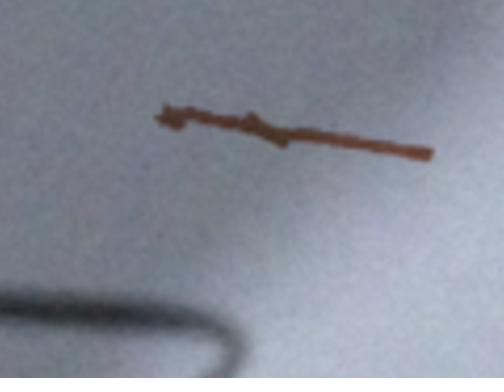

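Request:
{"api": "move", "payload": {
  "target": [
    [0,0,0,0,0,0,1,0,0,0.02092,0,0.02176,0.1763,-1],
    [0,0,0,0,0,0,1,0,0,0.02092,0,0.02176,0.1968,-1],
    [0,0,0,0,0,0,1,0,0,0.04102,0,0.02816,0.1968,-1],
    [0,0,0,0,0,0,1,0,0,0.023,0,0.00883,0.19053,-1],
    [0,0,0,0,0,0,1,0,0,0.0202,0,0.00487,0.18972,-1],
    [0,0,0,0,0,0,1,0,0,0.01588,0,-0.00086,0.18962,-1],
    [0,0,0,0,0,0,1,0,0,0.01588,0,-0.00086,0.19636,-1],
    [0,0,0,0,0,0,1,0,0,0.01286,0,-0.00486,0.19694,-1],
    [0,0,0,0,0,0,1,0,0,0.03069,0,0.01447,0.19694,-1],
    [0,0,0,0,0,0,1,0,0,0.03175,0,0.01588,0.19895,-1],
    [0,0,0,0,0,0,1,0,0,0.03585,0,0.02131,0.20038,-1],
    [0,0,0,0,0,0,1,0,0,0.03585,0,0.02131,0.19364,-1],
    [0,0,0,0,0,0,1,0,0,0.03887,0,0.02531,0.19306,-1],
    [0,0,0,0,0,0,1,0,0,0.02104,0,0.00598,0.19306,-1],
    [0,0,0,0,0,0,1,0,0,0.01998,0,0.00457,0.19105,-1]
  ],
  "speed": [0.5,0.1,0.1,0.3,0.05,0.04,0.3,0.04,0.3,0.04,0.04,0.3,0.04,0.3,0.04],
  "blend": [0.002,0,0,0.001,0.001,0,0.001,0,0.001,0.001,0,0.001,0,0.001,0]
}}

Scene clock: 181.53 s.
left_arm: end_effector_position=(+0.3943, +0.3349, +0.1104) grip_measured=+1.000 grip_effort_nm=0.00 end_effector_quat_wxyz=(+0.619, -0.006, +0.785, +0.003) | right_arm: end_effector_position=(+0.2829, +0.1129, +0.0785) grip_measured=-0.641 grip_effort_nm=-1.03 end_effector_quat_wxyz=(+0.516, -0.387, +0.710, +0.282)
Joint names: [wrist pitch, wrist roll, shoulder, wrist yaw, elbow, waist]
Joint positions: left_arm=[1.014 -0.014 1.582 -0.052 0.332 -0.05 0.094] | right_arm=[0.826 0.002 2.044 0.003 0.903 1.018 0.017]
Joint torques (N m): left_arm=[1.68 0.06 -6.46 -0.04 5.19 -0.18] | right_arm=[1.71 -0.02 -10.22 -0.03 4.08 -0.54]
Heat: left arm: 42 °C; right arm: 42 °C.
Joint targets: left_arm=[1.021 -0.015 1.574 -0.052 0.340 -0.050] | right_arm=[0.833 0.000 2.011 -0.001 0.892 1.012]
move: done

Request:
{"api": "move", "payload": {
  "target": [
    [0,0,0,0,0,0,1,0,0,-0.00266,0,-0.00352,-0.00229,-1],
    [0,0,0,0,0,0,1,0,0,-0.03802,0,-0.05175,-0.01445,-1],
    [0,0,0,0,0,0,1,0,0,-0.04185,0,-0.0567,-0.01452,-1],
    [0,0,0,0,0,0,1,0,0,-0.04185,0,-0.0567,-0.00778,-1],
    [0,0,0,0,0,0,1,0,0,-0.04538,0,-0.06126,-0.00695,-1],
    [0,0,0,0,0,0,1,0,0,-0.02903,0,-0.04193,-0.00695,-1],
    [0,0,0,0,0,0,1,0,0,-0.02805,0,-0.04066,-0.00479,-1],
    [0,0,0,0,0,0,1,0,0,-0.02398,0,-0.0354,-0.0032,-1],
    [0,0,0,0,0,0,1,0,0,-0.02398,0,-0.0354,-0.00994,-1],
    [0,0,0,0,0,0,1,0,0,-0.02091,0,-0.03143,-0.01049,-1],
    [0,0,0,0,0,0,1,0,0,-0.03726,0,-0.05076,-0.01049,-1],
    [0,0,0,0,0,0,1,0,0,-0.03824,0,-0.05203,-0.01265,-1],
    [0,0,0,0,0,0,1,0,0,-0.04093,0,-0.05551,-0.01549,-1],
    [0,0,0,0,0,0,1,0,0,-0.05867,0,-0.0788,-0.02274,-1],
    [0,0,0,0,0,0,1,0,0,-0.07857,0,-0.0849,-0.02274,-1]
  ],
  "speed": [0.05,0.08,0.04,0.3,0.04,0.3,0.04,0.04,0.3,0.04,0.3,0.04,0.04,0.06,0.2],
  "blend": [0.001,0.001,0,0.001,0,0.001,0.001,0,0.001,0,0.001,0.001,0.001,0,0]
}}

Request:
{"api": "move", "payload": {
  "target": [0,0,0,0,0,0,1,0,0,-0.01,0,-0.003,-0.2,-1],
  "speed": 0.6,
  "cameras": ["cam_above"]
}}

Request:
{"api": "zoom_image", "payload": {
  "camera": "cam_above",
  "region": [200, 340, 330, 400]
}}

Scene clock: 189.47 s.
left_arm: end_effector_position=(+0.3943, +0.3349, +0.1104) grip_measured=+1.000 grip_effort_nm=0.00 end_effector_quat_wxyz=(+0.619, -0.006, +0.785, +0.003) | right_arm: end_effector_position=(+0.2773, +0.0589, +0.0895) grip_measured=-0.641 grip_effort_nm=-1.03 end_effector_quat_wxyz=(+0.517, -0.372, +0.724, +0.266)
Joint names: [wrist pitch, wrist roll, shoulder, wrist yaw, elbow, waist]
Joint positions: left_arm=[1.014 -0.014 1.582 -0.052 0.332 -0.05 0.094] | right_arm=[0.825 0.002 1.866 0.003 0.71 0.968 0.017]
Joint torques (N m): left_arm=[1.67 0.03 -6.37 -0.02 5.33 -0.2] | right_arm=[1.7 -0.02 -8.75 -0.03 4.4 -0.59]
Heat: left arm: 42 °C; right arm: 42 °C.
Joint targets: left_arm=[1.021 -0.015 1.574 -0.052 0.340 -0.050] | right_arm=[0.833 0.000 1.836 -0.001 0.703 0.961]
move: done

Scene clock: 190.63 s.
left_arm: end_effector_position=(+0.3943, +0.3349, +0.1104) grip_measured=+1.000 grip_effort_nm=0.00 end_effector_quat_wxyz=(+0.619, -0.006, +0.785, +0.003) | right_arm: end_effector_position=(+0.4228, -0.1076, +0.0958) grip_measured=-0.641 grip_effort_nm=-1.03 end_effector_quat_wxyz=(+0.569, -0.196, +0.786, +0.142)
Joint names: [wrist pitch, wrist roll, shoulder, wrist yaw, elbow, waist]
Joint positions: left_arm=[1.014 -0.014 1.582 -0.052 0.332 -0.05 0.094] | right_arm=[0.825 0.002 1.847 0.006 0.703 0.511 0.017]
Joint torques (N m): left_arm=[1.67 0.03 -6.39 -0.06 5.24 -0.05] | right_arm=[1.71 -0.02 -8.87 -0.06 4.45 0.43]
Heat: left arm: 42 °C; right arm: 43 °C.
Joint targets: left_arm=[1.021 -0.015 1.574 -0.052 0.340 -0.050] | right_arm=[0.833 0.000 1.814 -0.001 0.696 0.517]
move: done
Images, in order (width x height): cam_above 672x504.

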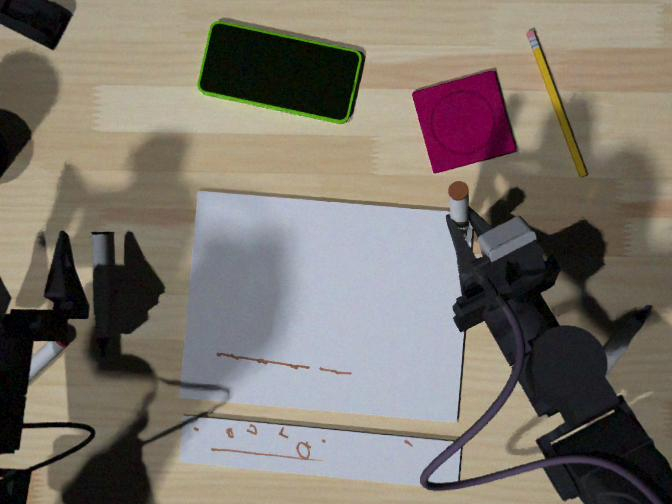

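Scaled by 3.877 from the camera's 672x504 image, which has a finer 960x720 frame.

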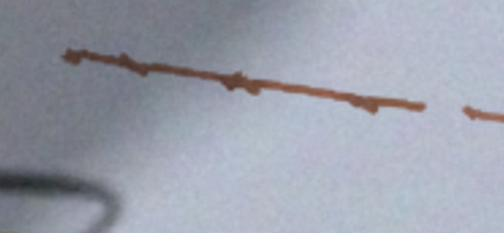

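Request:
{"api": "zoom_image", "payload": {
  "camera": "cam_above",
  "region": [246, 348, 282, 375]
}}

Request:
{"api": "zoom_image", "payload": {
  "camera": "cam_above",
  "region": [280, 353, 316, 380]
}}

Scaled by 14.000 from the camera's 672x504 image, which has a finer 960x720 frame.

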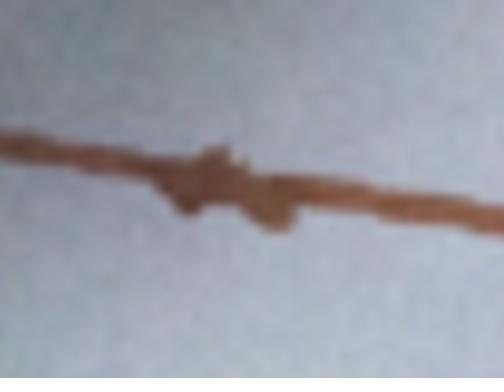

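Scaled by 14.000 from the camera's 672x504 image, which has a finer 960x720 frame.

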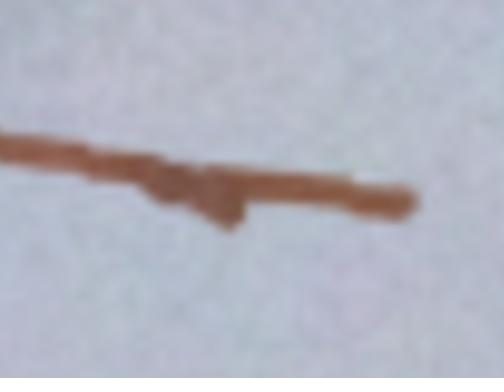

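Request:
{"api": "move", "payload": {
  "target": [
    [0,0,0,0,0,0,1,0,0,0.08388,0,0.09658,0.30799,-1],
    [0,0,0,0,0,0,1,0,0,0.08388,0,0.09658,0.32594,-1],
    [0,0,0,0,0,0,1,0,0,0.10288,0,0.10258,0.32594,-1]
  ],
  "speed": [0.6,0.1,0.1],
  "blend": [0.002,0,0]
}}

Scene clock: 200.60 s.
left_arm: end_effector_position=(+0.3943, +0.3349, +0.1104) grip_measured=+1.000 grip_effort_nm=0.00 end_effector_quat_wxyz=(+0.619, -0.006, +0.785, +0.003) | right_arm: end_effector_position=(+0.1772, +0.1628, +0.0790) grip_measured=-0.641 grip_effort_nm=-1.03 end_effector_quat_wxyz=(+0.481, -0.463, +0.664, +0.337)
Joint names: [wrist pitch, wrist roll, shoulder, wrist yaw, elbow, waist]
Joint positions: left_arm=[1.014 -0.014 1.582 -0.052 0.332 -0.05 0.094] | right_arm=[0.825 0.002 2.036 0.001 0.895 1.237 0.017]
Joint torques (N m): left_arm=[1.64 0.03 -6.38 -0.03 5.19 -0.05] | right_arm=[1.71 -0.02 -7.2 -0.01 7.76 0.39]
Heat: left arm: 42 °C; right arm: 43 °C.
Joint targets: left_arm=[1.021 -0.015 1.574 -0.052 0.340 -0.050] | right_arm=[0.833 0.000 2.043 0.000 0.925 1.241]
move: done

Request:
{"api": "move", "payload": {
  "target": [0,0,0,0,0,0,1,0,0,-0.01882,0,-0.02083,0.00186,-1],
  "speed": 0.08
}}

Request:
{"api": "move", "payload": {
  "target": [0,0,0,0,0,0,1,0,0,-0.00273,0,-0.00362,0.00077,-1],
  "speed": 0.05
}}

Request:
{"api": "move", "payload": {
  "target": [0,0,0,0,0,0,1,0,0,-0.00273,0,-0.00362,-0.00751,-1],
  "speed": 0.05
}}

Request:
{"api": "move", "payload": {
  "target": [0,0,0,0,0,0,1,0,0,-0.00113,0,-0.0015,-0.00186,-1],
  "speed": 0.05
}}

Request:
{"api": "move", "payload": {
  "target": [0,0,0,0,0,0,1,0,0,0.01882,0,0.02083,-0.00186,-1],
  "speed": 0.08
}}

Request:
{"api": "move", "payload": {
  "target": [0,0,0,0,0,0,1,0,0,0.00273,0,0.00362,-0.00077,-1],
  "speed": 0.05
}}

Request:
{"api": "move", "payload": {
  "target": [0,0,0,0,0,0,1,0,0,0.00273,0,0.00362,0.00751,-1],
  "speed": 0.05
}}

Request:
{"api": "move", "payload": {
  "target": [0,0,0,0,0,0,1,0,0,0.00113,0,0.0015,0.00186,-1],
  "speed": 0.05
}}

Scene clock: 202.30 s.
left_arm: end_effector_position=(+0.3943, +0.3349, +0.1104) grip_measured=+1.000 grip_effort_nm=0.00 end_effector_quat_wxyz=(+0.619, -0.006, +0.785, +0.003) | right_arm: end_effector_position=(+0.1754, +0.1620, +0.0784) grip_measured=-0.641 grip_effort_nm=-1.03 end_effector_quat_wxyz=(+0.480, -0.464, +0.664, +0.337)
Joint names: [wrist pitch, wrist roll, shoulder, wrist yaw, elbow, waist]
Joint positions: left_arm=[1.014 -0.014 1.582 -0.052 0.332 -0.05 0.094] | right_arm=[0.826 0.002 2.033 0.001 0.89 1.239 0.017]
Joint torques (N m): left_arm=[1.66 0.04 -6.49 -0.04 5.27 -0.02] | right_arm=[1.71 -0.03 -10.13 -0.01 4.07 0.5]
Heat: left arm: 42 °C; right arm: 43 °C.
Joint targets: left_arm=[1.021 -0.015 1.574 -0.052 0.340 -0.050] | right_arm=[0.833 0.000 2.001 0.000 0.878 1.245]
move: done

Scene clock: 203.00 s.
left_arm: end_effector_position=(+0.3943, +0.3349, +0.1104) grip_measured=+1.000 grip_effort_nm=0.00 end_effector_quat_wxyz=(+0.619, -0.006, +0.785, +0.003) | right_arm: end_effector_position=(+0.1738, +0.1605, +0.0783) grip_measured=-0.641 grip_effort_nm=-1.03 end_effector_quat_wxyz=(+0.479, -0.465, +0.664, +0.337)
Joint names: [wrist pitch, wrist roll, shoulder, wrist yaw, elbow, waist]
Joint positions: left_arm=[1.014 -0.014 1.582 -0.052 0.332 -0.05 0.094] | right_arm=[0.826 0.002 2.027 0.001 0.882 1.241 0.017]
Joint torques (N m): left_arm=[1.65 0.03 -6.27 -0.03 5.33 -0.02] | right_arm=[1.71 -0.03 -10.07 -0.01 4.05 0.5]
Heat: left arm: 42 °C; right arm: 43 °C.
Joint targets: left_arm=[1.021 -0.015 1.574 -0.052 0.340 -0.050] | right_arm=[0.833 0.000 1.995 0.000 0.870 1.247]
move: done

Scene clock: 203.73 s.
left_arm: end_effector_position=(+0.3943, +0.3349, +0.1104) grip_measured=+1.000 grip_effort_nm=0.00 end_effector_quat_wxyz=(+0.619, -0.006, +0.785, +0.003) | right_arm: end_effector_position=(+0.1754, +0.1577, +0.0781) grip_measured=-0.641 grip_effort_nm=-1.03 end_effector_quat_wxyz=(+0.479, -0.464, +0.666, +0.335)
Joint names: [wrist pitch, wrist roll, shoulder, wrist yaw, elbow, waist]
Joint positions: left_arm=[1.014 -0.014 1.582 -0.052 0.332 -0.05 0.094] | right_arm=[0.826 0.002 2.021 0.001 0.873 1.237 0.017]
Joint torques (N m): left_arm=[1.67 0.04 -6.46 0 5.29 -0.12] | right_arm=[1.71 -0.03 -10.02 -0.01 4.05 -0.54]
Heat: left arm: 42 °C; right arm: 43 °C.
Joint targets: left_arm=[1.021 -0.015 1.574 -0.052 0.340 -0.050] | right_arm=[0.833 0.000 1.989 0.000 0.862 1.231]
move: done

Scene clock: 204.43 s.
left_arm: end_effector_position=(+0.3943, +0.3349, +0.1104) grip_measured=+1.000 grip_effort_nm=0.00 end_effector_quat_wxyz=(+0.619, -0.006, +0.785, +0.003) | right_arm: end_effector_position=(+0.1767, +0.1572, +0.0781) grip_measured=-0.641 grip_effort_nm=-1.03 end_effector_quat_wxyz=(+0.479, -0.463, +0.666, +0.334)
Joint names: [wrist pitch, wrist roll, shoulder, wrist yaw, elbow, waist]
Joint positions: left_arm=[1.014 -0.014 1.582 -0.052 0.332 -0.05 0.094] | right_arm=[0.826 0.002 2.021 0.001 0.873 1.234 0.017]
Joint torques (N m): left_arm=[1.66 0.03 -6.48 -0.03 5.27 -0.12] | right_arm=[1.71 -0.02 -10.21 -0.01 3.78 -0.65]
Heat: left arm: 42 °C; right arm: 43 °C.
Joint targets: left_arm=[1.021 -0.015 1.574 -0.052 0.340 -0.050] | right_arm=[0.833 0.000 1.986 0.000 0.859 1.227]
move: done

Scene clock: 205.23 s.
left_arm: end_effector_position=(+0.3943, +0.3349, +0.1104) grip_measured=+1.000 grip_effort_nm=0.00 end_effector_quat_wxyz=(+0.619, -0.006, +0.785, +0.003) | right_arm: end_effector_position=(+0.1788, +0.1564, +0.0781) grip_measured=-0.641 grip_effort_nm=-1.03 end_effector_quat_wxyz=(+0.480, -0.462, +0.667, +0.333)
Joint names: [wrist pitch, wrist roll, shoulder, wrist yaw, elbow, waist]
Joint positions: left_arm=[1.014 -0.014 1.582 -0.052 0.332 -0.05 0.094] | right_arm=[0.826 0.002 2.021 0.001 0.873 1.23 0.017]
Joint torques (N m): left_arm=[1.67 0.03 -6.41 -0.08 5.3 -0.03] | right_arm=[1.71 -0.02 -7.04 -0.01 7.94 -0.65]
Heat: left arm: 42 °C; right arm: 43 °C.
Joint targets: left_arm=[1.021 -0.015 1.574 -0.052 0.340 -0.050] | right_arm=[0.833 0.000 2.028 0.000 0.905 1.222]
move: done

Scene clock: 205.93 s.
left_arm: end_effector_position=(+0.3943, +0.3349, +0.1104) grip_measured=+1.000 grip_effort_nm=0.00 end_effector_quat_wxyz=(+0.619, -0.006, +0.785, +0.003) | right_arm: end_effector_position=(+0.1800, +0.1586, +0.0788) grip_measured=-0.641 grip_effort_nm=-1.03 end_effector_quat_wxyz=(+0.481, -0.461, +0.667, +0.334)
Joint names: [wrist pitch, wrist roll, shoulder, wrist yaw, elbow, waist]
Joint positions: left_arm=[1.014 -0.014 1.582 -0.052 0.332 -0.05 0.094] | right_arm=[0.826 0.002 2.027 0.001 0.883 1.229 0.017]
Joint torques (N m): left_arm=[1.71 0.01 -6.48 -0.05 5.24 -0.03] | right_arm=[1.71 -0.02 -7.09 -0.01 7.79 -0.73]
Heat: left arm: 42 °C; right arm: 43 °C.
Joint targets: left_arm=[1.021 -0.015 1.574 -0.052 0.340 -0.050] | right_arm=[0.833 0.000 2.034 0.000 0.913 1.221]
move: done

Scene clock: 206.63 s.
left_arm: end_effector_position=(+0.3943, +0.3349, +0.1104) grip_measured=+1.000 grip_effort_nm=0.00 end_effector_quat_wxyz=(+0.619, -0.006, +0.785, +0.003) | right_arm: end_effector_position=(+0.1807, +0.1604, +0.0788) grip_measured=-0.641 grip_effort_nm=-1.03 end_effector_quat_wxyz=(+0.482, -0.461, +0.666, +0.334)
Joint names: [wrist pitch, wrist roll, shoulder, wrist yaw, elbow, waist]
Joint positions: left_arm=[1.014 -0.014 1.582 -0.052 0.332 -0.05 0.094] | right_arm=[0.826 0.002 2.033 0.001 0.891 1.229 0.017]
Joint torques (N m): left_arm=[1.66 0.06 -6.52 -0.04 5.2 0.02] | right_arm=[1.71 -0.03 -7.13 -0.01 7.8 0.69]
Heat: left arm: 42 °C; right arm: 43 °C.
Joint targets: left_arm=[1.021 -0.015 1.574 -0.052 0.340 -0.050] | right_arm=[0.833 0.000 2.040 0.000 0.921 1.237]
move: done

Scene clock: 207.33 s.
left_arm: end_effector_position=(+0.3943, +0.3349, +0.1104) grip_measured=+1.000 grip_effort_nm=0.00 end_effector_quat_wxyz=(+0.619, -0.006, +0.785, +0.003) | right_arm: end_effector_position=(+0.1777, +0.1615, +0.0788) grip_measured=-0.641 grip_effort_nm=-1.03 end_effector_quat_wxyz=(+0.481, -0.463, +0.665, +0.336)
Joint names: [wrist pitch, wrist roll, shoulder, wrist yaw, elbow, waist]
Joint positions: left_arm=[1.014 -0.014 1.582 -0.052 0.332 -0.05 0.094] | right_arm=[0.826 0.002 2.033 0.001 0.891 1.235 0.017]
Joint torques (N m): left_arm=[1.64 0.02 -6.45 -0.05 5.33 -0.09] | right_arm=[1.7 -0.02 -6.95 -0.01 8.13 0.5]
Heat: left arm: 42 °C; right arm: 43 °C.
Joint targets: left_arm=[1.021 -0.015 1.574 -0.052 0.340 -0.050] | right_arm=[0.833 0.000 2.043 0.000 0.925 1.241]
move: done

Request:
{"api": "move", "payload": {
  "target": [
    [0,0,0,0,0,0,1,0,0,-0.0367,0,-0.02533,0,-1],
    [0,0,0,0,0,0,1,0,0,-0.0367,0,-0.02533,-0.3,-1]
  ],
  "speed": [0.25,0.6],
  "blend": [0.005,0],
  "cameras": ["cam_above"]
}}

Request:
{"api": "zoom_image", "payload": {
  "camera": "cam_above",
  "region": [190, 430, 258, 481]
}}

Scene clock: 210.27 s.
left_arm: end_effector_position=(+0.3943, +0.3349, +0.1104) grip_measured=+1.000 grip_effort_nm=0.00 end_effector_quat_wxyz=(+0.619, -0.006, +0.785, +0.003) | right_arm: end_effector_position=(+0.4460, -0.0612, +0.0924) grip_measured=-0.641 grip_effort_nm=-1.03 end_effector_quat_wxyz=(+0.574, -0.216, +0.773, +0.160)
Joint names: [wrist pitch, wrist roll, shoulder, wrist yaw, elbow, waist]
Joint positions: left_arm=[1.014 -0.014 1.582 -0.052 0.332 -0.05 0.094] | right_arm=[0.825 0.002 1.994 0.007 0.876 0.568 0.017]
Joint torques (N m): left_arm=[1.69 0.03 -6.41 -0.03 5.14 0.02] | right_arm=[1.72 -0.03 -10.02 -0.07 4.53 0.43]
Heat: left arm: 42 °C; right arm: 43 °C.
Joint targets: left_arm=[1.021 -0.015 1.574 -0.052 0.340 -0.050] | right_arm=[0.834 0.000 1.961 0.000 0.868 0.574]
move: done
Images, in order (width x height): cam_above 672x504.

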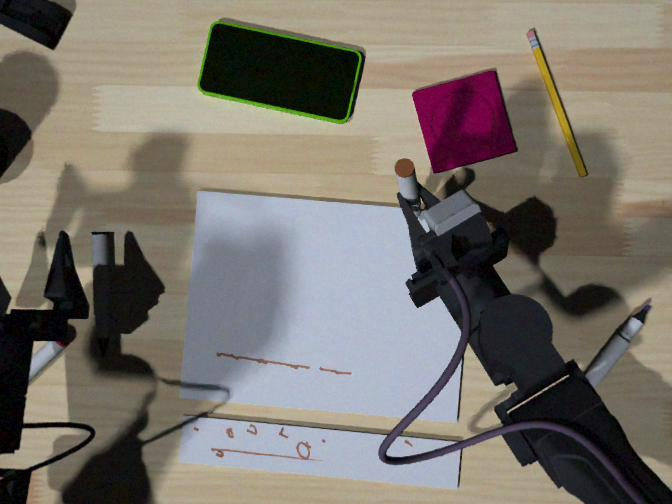

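Scaled by 7.412 from the camera's 672x504 image, which has a finer 960x720 frame.

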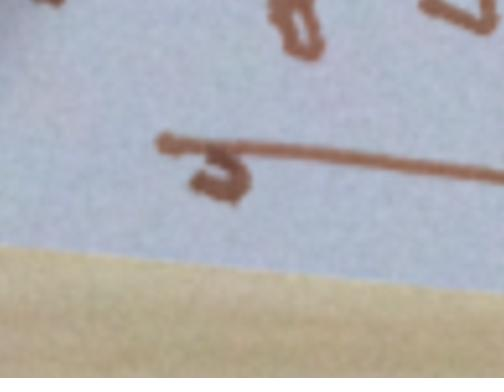

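Request:
{"api": "move", "payload": {
  "target": [
    [0,0,0,0,0,0,1,0,0,0.03654,0,0.04556,0.17905,-1],
    [0,0,0,0,0,0,1,0,0,0.03654,0,0.04556,0.19648,-1],
    [0,0,0,0,0,0,1,0,0,0.05554,0,0.05166,0.19648,-1],
    [0,0,0,0,0,0,1,0,0,0.03692,0,0.03233,0.19021,-1],
    [0,0,0,0,0,0,1,0,0,0.03265,0,0.02656,0.18918,-1],
    [0,0,0,0,0,0,1,0,0,0.05027,0,0.04453,0.18593,-1],
    [0,0,0,0,0,0,1,0,0,0.05467,0,0.05048,0.1841,-1],
    [0,0,0,0,0,0,1,0,0,0.06067,0,0.05861,0.19155,-1],
    [0,0,0,0,0,0,1,0,0,0.06454,0,0.06386,0.19485,-1],
    [0,0,0,0,0,0,1,0,0,0.06615,0,0.06603,0.19687,-1],
    [0,0,0,0,0,0,1,0,0,0.04727,0,0.04635,0.19963,-1],
    [0,0,0,0,0,0,1,0,0,0.04077,0,0.03754,0.20347,-1],
    [0,0,0,0,0,0,1,0,0,0.03089,0,0.02417,0.19673,-1],
    [0,0,0,0,0,0,1,0,0,0.02391,0,0.01471,0.19212,-1],
    [0,0,0,0,0,0,1,0,0,0.04253,0,0.03404,0.1856,-1]
  ],
  "speed": [0.5,0.1,0.1,0.2,0.04,0.1,0.04,0.05,0.05,0.05,0.12,0.05,0.06,0.05,0.12],
  "blend": [0.002,0,0,0.002,0.002,0.002,0.002,0.002,0.002,0.002,0.002,0.002,0.002,0.002,0]
}}

Scene clock: 222.90 s.
left_arm: end_effector_position=(+0.3943, +0.3349, +0.1104) grip_measured=+1.000 grip_effort_nm=0.00 end_effector_quat_wxyz=(+0.619, -0.006, +0.785, +0.003) | right_arm: end_effector_position=(+0.2955, +0.1076, +0.0789) grip_measured=-0.641 grip_effort_nm=-1.03 end_effector_quat_wxyz=(+0.520, -0.378, +0.715, +0.276)
Joint names: [wrist pitch, wrist roll, shoulder, wrist yaw, elbow, waist]
Joint positions: left_arm=[1.014 -0.014 1.582 -0.052 0.332 -0.05 0.094] | right_arm=[0.826 0.002 2.05 0.004 0.913 0.993 0.017]
Joint torques (N m): left_arm=[1.67 0.04 -6.37 -0.03 5.26 -0.08] | right_arm=[1.71 -0.02 -7.42 -0.03 7.86 -0.55]
Heat: left arm: 42 °C; right arm: 43 °C.
Joint targets: left_arm=[1.021 -0.015 1.574 -0.052 0.340 -0.050] | right_arm=[0.833 0.000 2.056 0.000 0.944 0.987]
move: done

Request:
{"api": "move", "payload": {
  "target": [
    [0,0,0,0,0,0,1,0,0,0.00698,0,0.00946,-0.00461,-1],
    [0,0,0,0,0,0,1,0,0,0.01685,0,0.02283,0.00213,-1],
    [0,0,0,0,0,0,1,0,0,0.02383,0,0.03229,0.00674,-1],
    [0,0,0,0,0,0,1,0,0,0.00521,0,0.01296,0.01326,-1],
    [0,0,0,0,0,0,1,0,0,-0.01259,0,0.00726,0.01326,-1]
  ],
  "speed": [0.05,0.06,0.05,0.12,0.25],
  "blend": [0.002,0.002,0.002,0.002,0]
}}

Scene clock: 227.37 s.
left_arm: end_effector_position=(+0.3943, +0.3349, +0.1104) grip_measured=+1.000 grip_effort_nm=0.00 end_effector_quat_wxyz=(+0.619, -0.006, +0.785, +0.003) | right_arm: end_effector_position=(+0.2951, +0.1238, +0.0929) grip_measured=-0.641 grip_effort_nm=-1.03 end_effector_quat_wxyz=(+0.531, -0.378, +0.701, +0.287)
Joint names: [wrist pitch, wrist roll, shoulder, wrist yaw, elbow, waist]
Joint positions: left_arm=[1.014 -0.014 1.582 -0.052 0.332 -0.05 0.094] | right_arm=[0.823 0.002 2.063 0.004 0.966 1.011 0.017]
Joint torques (N m): left_arm=[1.67 0.06 -6.48 -0.03 5.2 -0.1] | right_arm=[1.74 -0.02 -10.66 -0.03 4.75 0.49]
Heat: left arm: 43 °C; right arm: 43 °C.
Joint targets: left_arm=[1.021 -0.015 1.574 -0.052 0.340 -0.050] | right_arm=[0.834 0.000 2.028 0.000 0.960 1.017]
move: done

Request:
{"api": "move", "payload": {
  "target": [0,0,0,0,0,0,1,0,0,-0.01,0,0,-0.22,-1],
  "speed": 1.0,
  "cameras": ["cam_above"]
}}

Request:
{"api": "zoom_image", "payload": {
  "camera": "cam_above",
  "region": [190, 300, 390, 420]
}}

Scene clock: 228.90 s.
left_arm: end_effector_position=(+0.3943, +0.3349, +0.1104) grip_measured=+1.000 grip_effort_nm=0.00 end_effector_quat_wxyz=(+0.619, -0.006, +0.785, +0.003) | right_arm: end_effector_position=(+0.4774, -0.0711, +0.1028) grip_measured=-0.641 grip_effort_nm=-1.03 end_effector_quat_wxyz=(+0.593, -0.195, +0.767, +0.150)
Joint names: [wrist pitch, wrist roll, shoulder, wrist yaw, elbow, waist]
Joint positions: left_arm=[1.014 -0.014 1.582 -0.052 0.332 -0.05 0.094] | right_arm=[0.823 0.002 2.044 0.009 0.966 0.523 0.017]
Joint torques (N m): left_arm=[1.68 0.05 -6.39 -0.05 5.37 0.05] | right_arm=[1.74 -0.02 -10.92 -0.07 4.86 0.28]
Heat: left arm: 43 °C; right arm: 43 °C.
Joint targets: left_arm=[1.021 -0.015 1.574 -0.052 0.340 -0.050] | right_arm=[0.834 0.000 2.005 0.000 0.960 0.527]
move: off_target (right_arm); right_arm: the shoulder is farthest, 0.038 rad from its target
Images, in order (width x height): cam_above 672x504.

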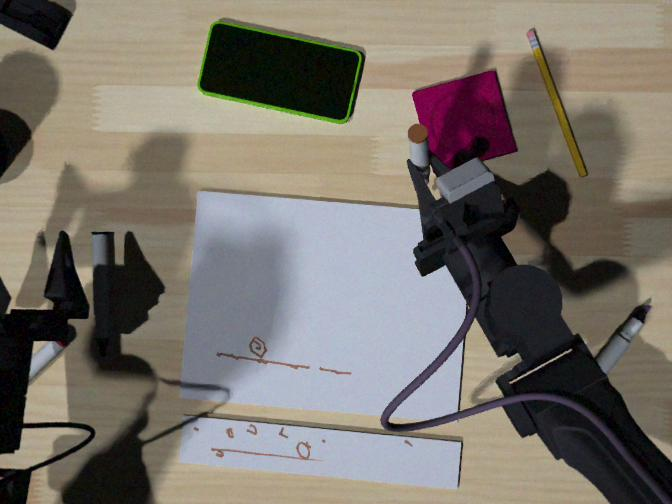

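Scaled by 2.520 from the camera's 672x504 image, which has a finer 960x720 frame.

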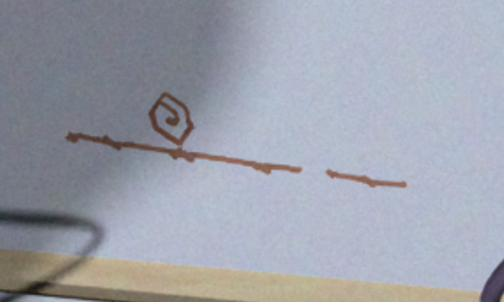

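Request:
{"api": "zoom_image", "payload": {
  "camera": "cam_above",
  "region": [205, 320, 325, 380]
}}

Scaled by 4.200 from the camera's 672x504 image, which has a finer 960x720 frame.

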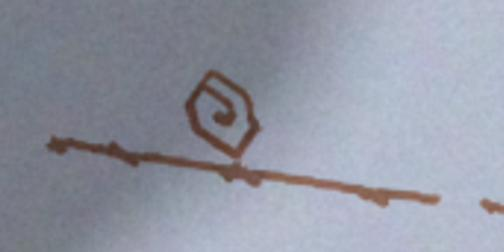

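Request:
{"api": "zoom_image", "payload": {
  "camera": "cam_above",
  "region": [185, 415, 345, 475]
}}

Scaled by 3.150 from the camera's 672x504 image, which has a finer 960x720 frame.

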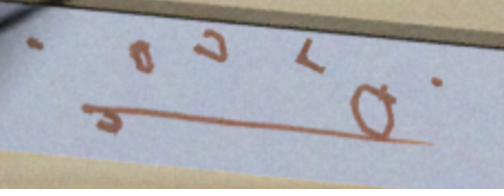

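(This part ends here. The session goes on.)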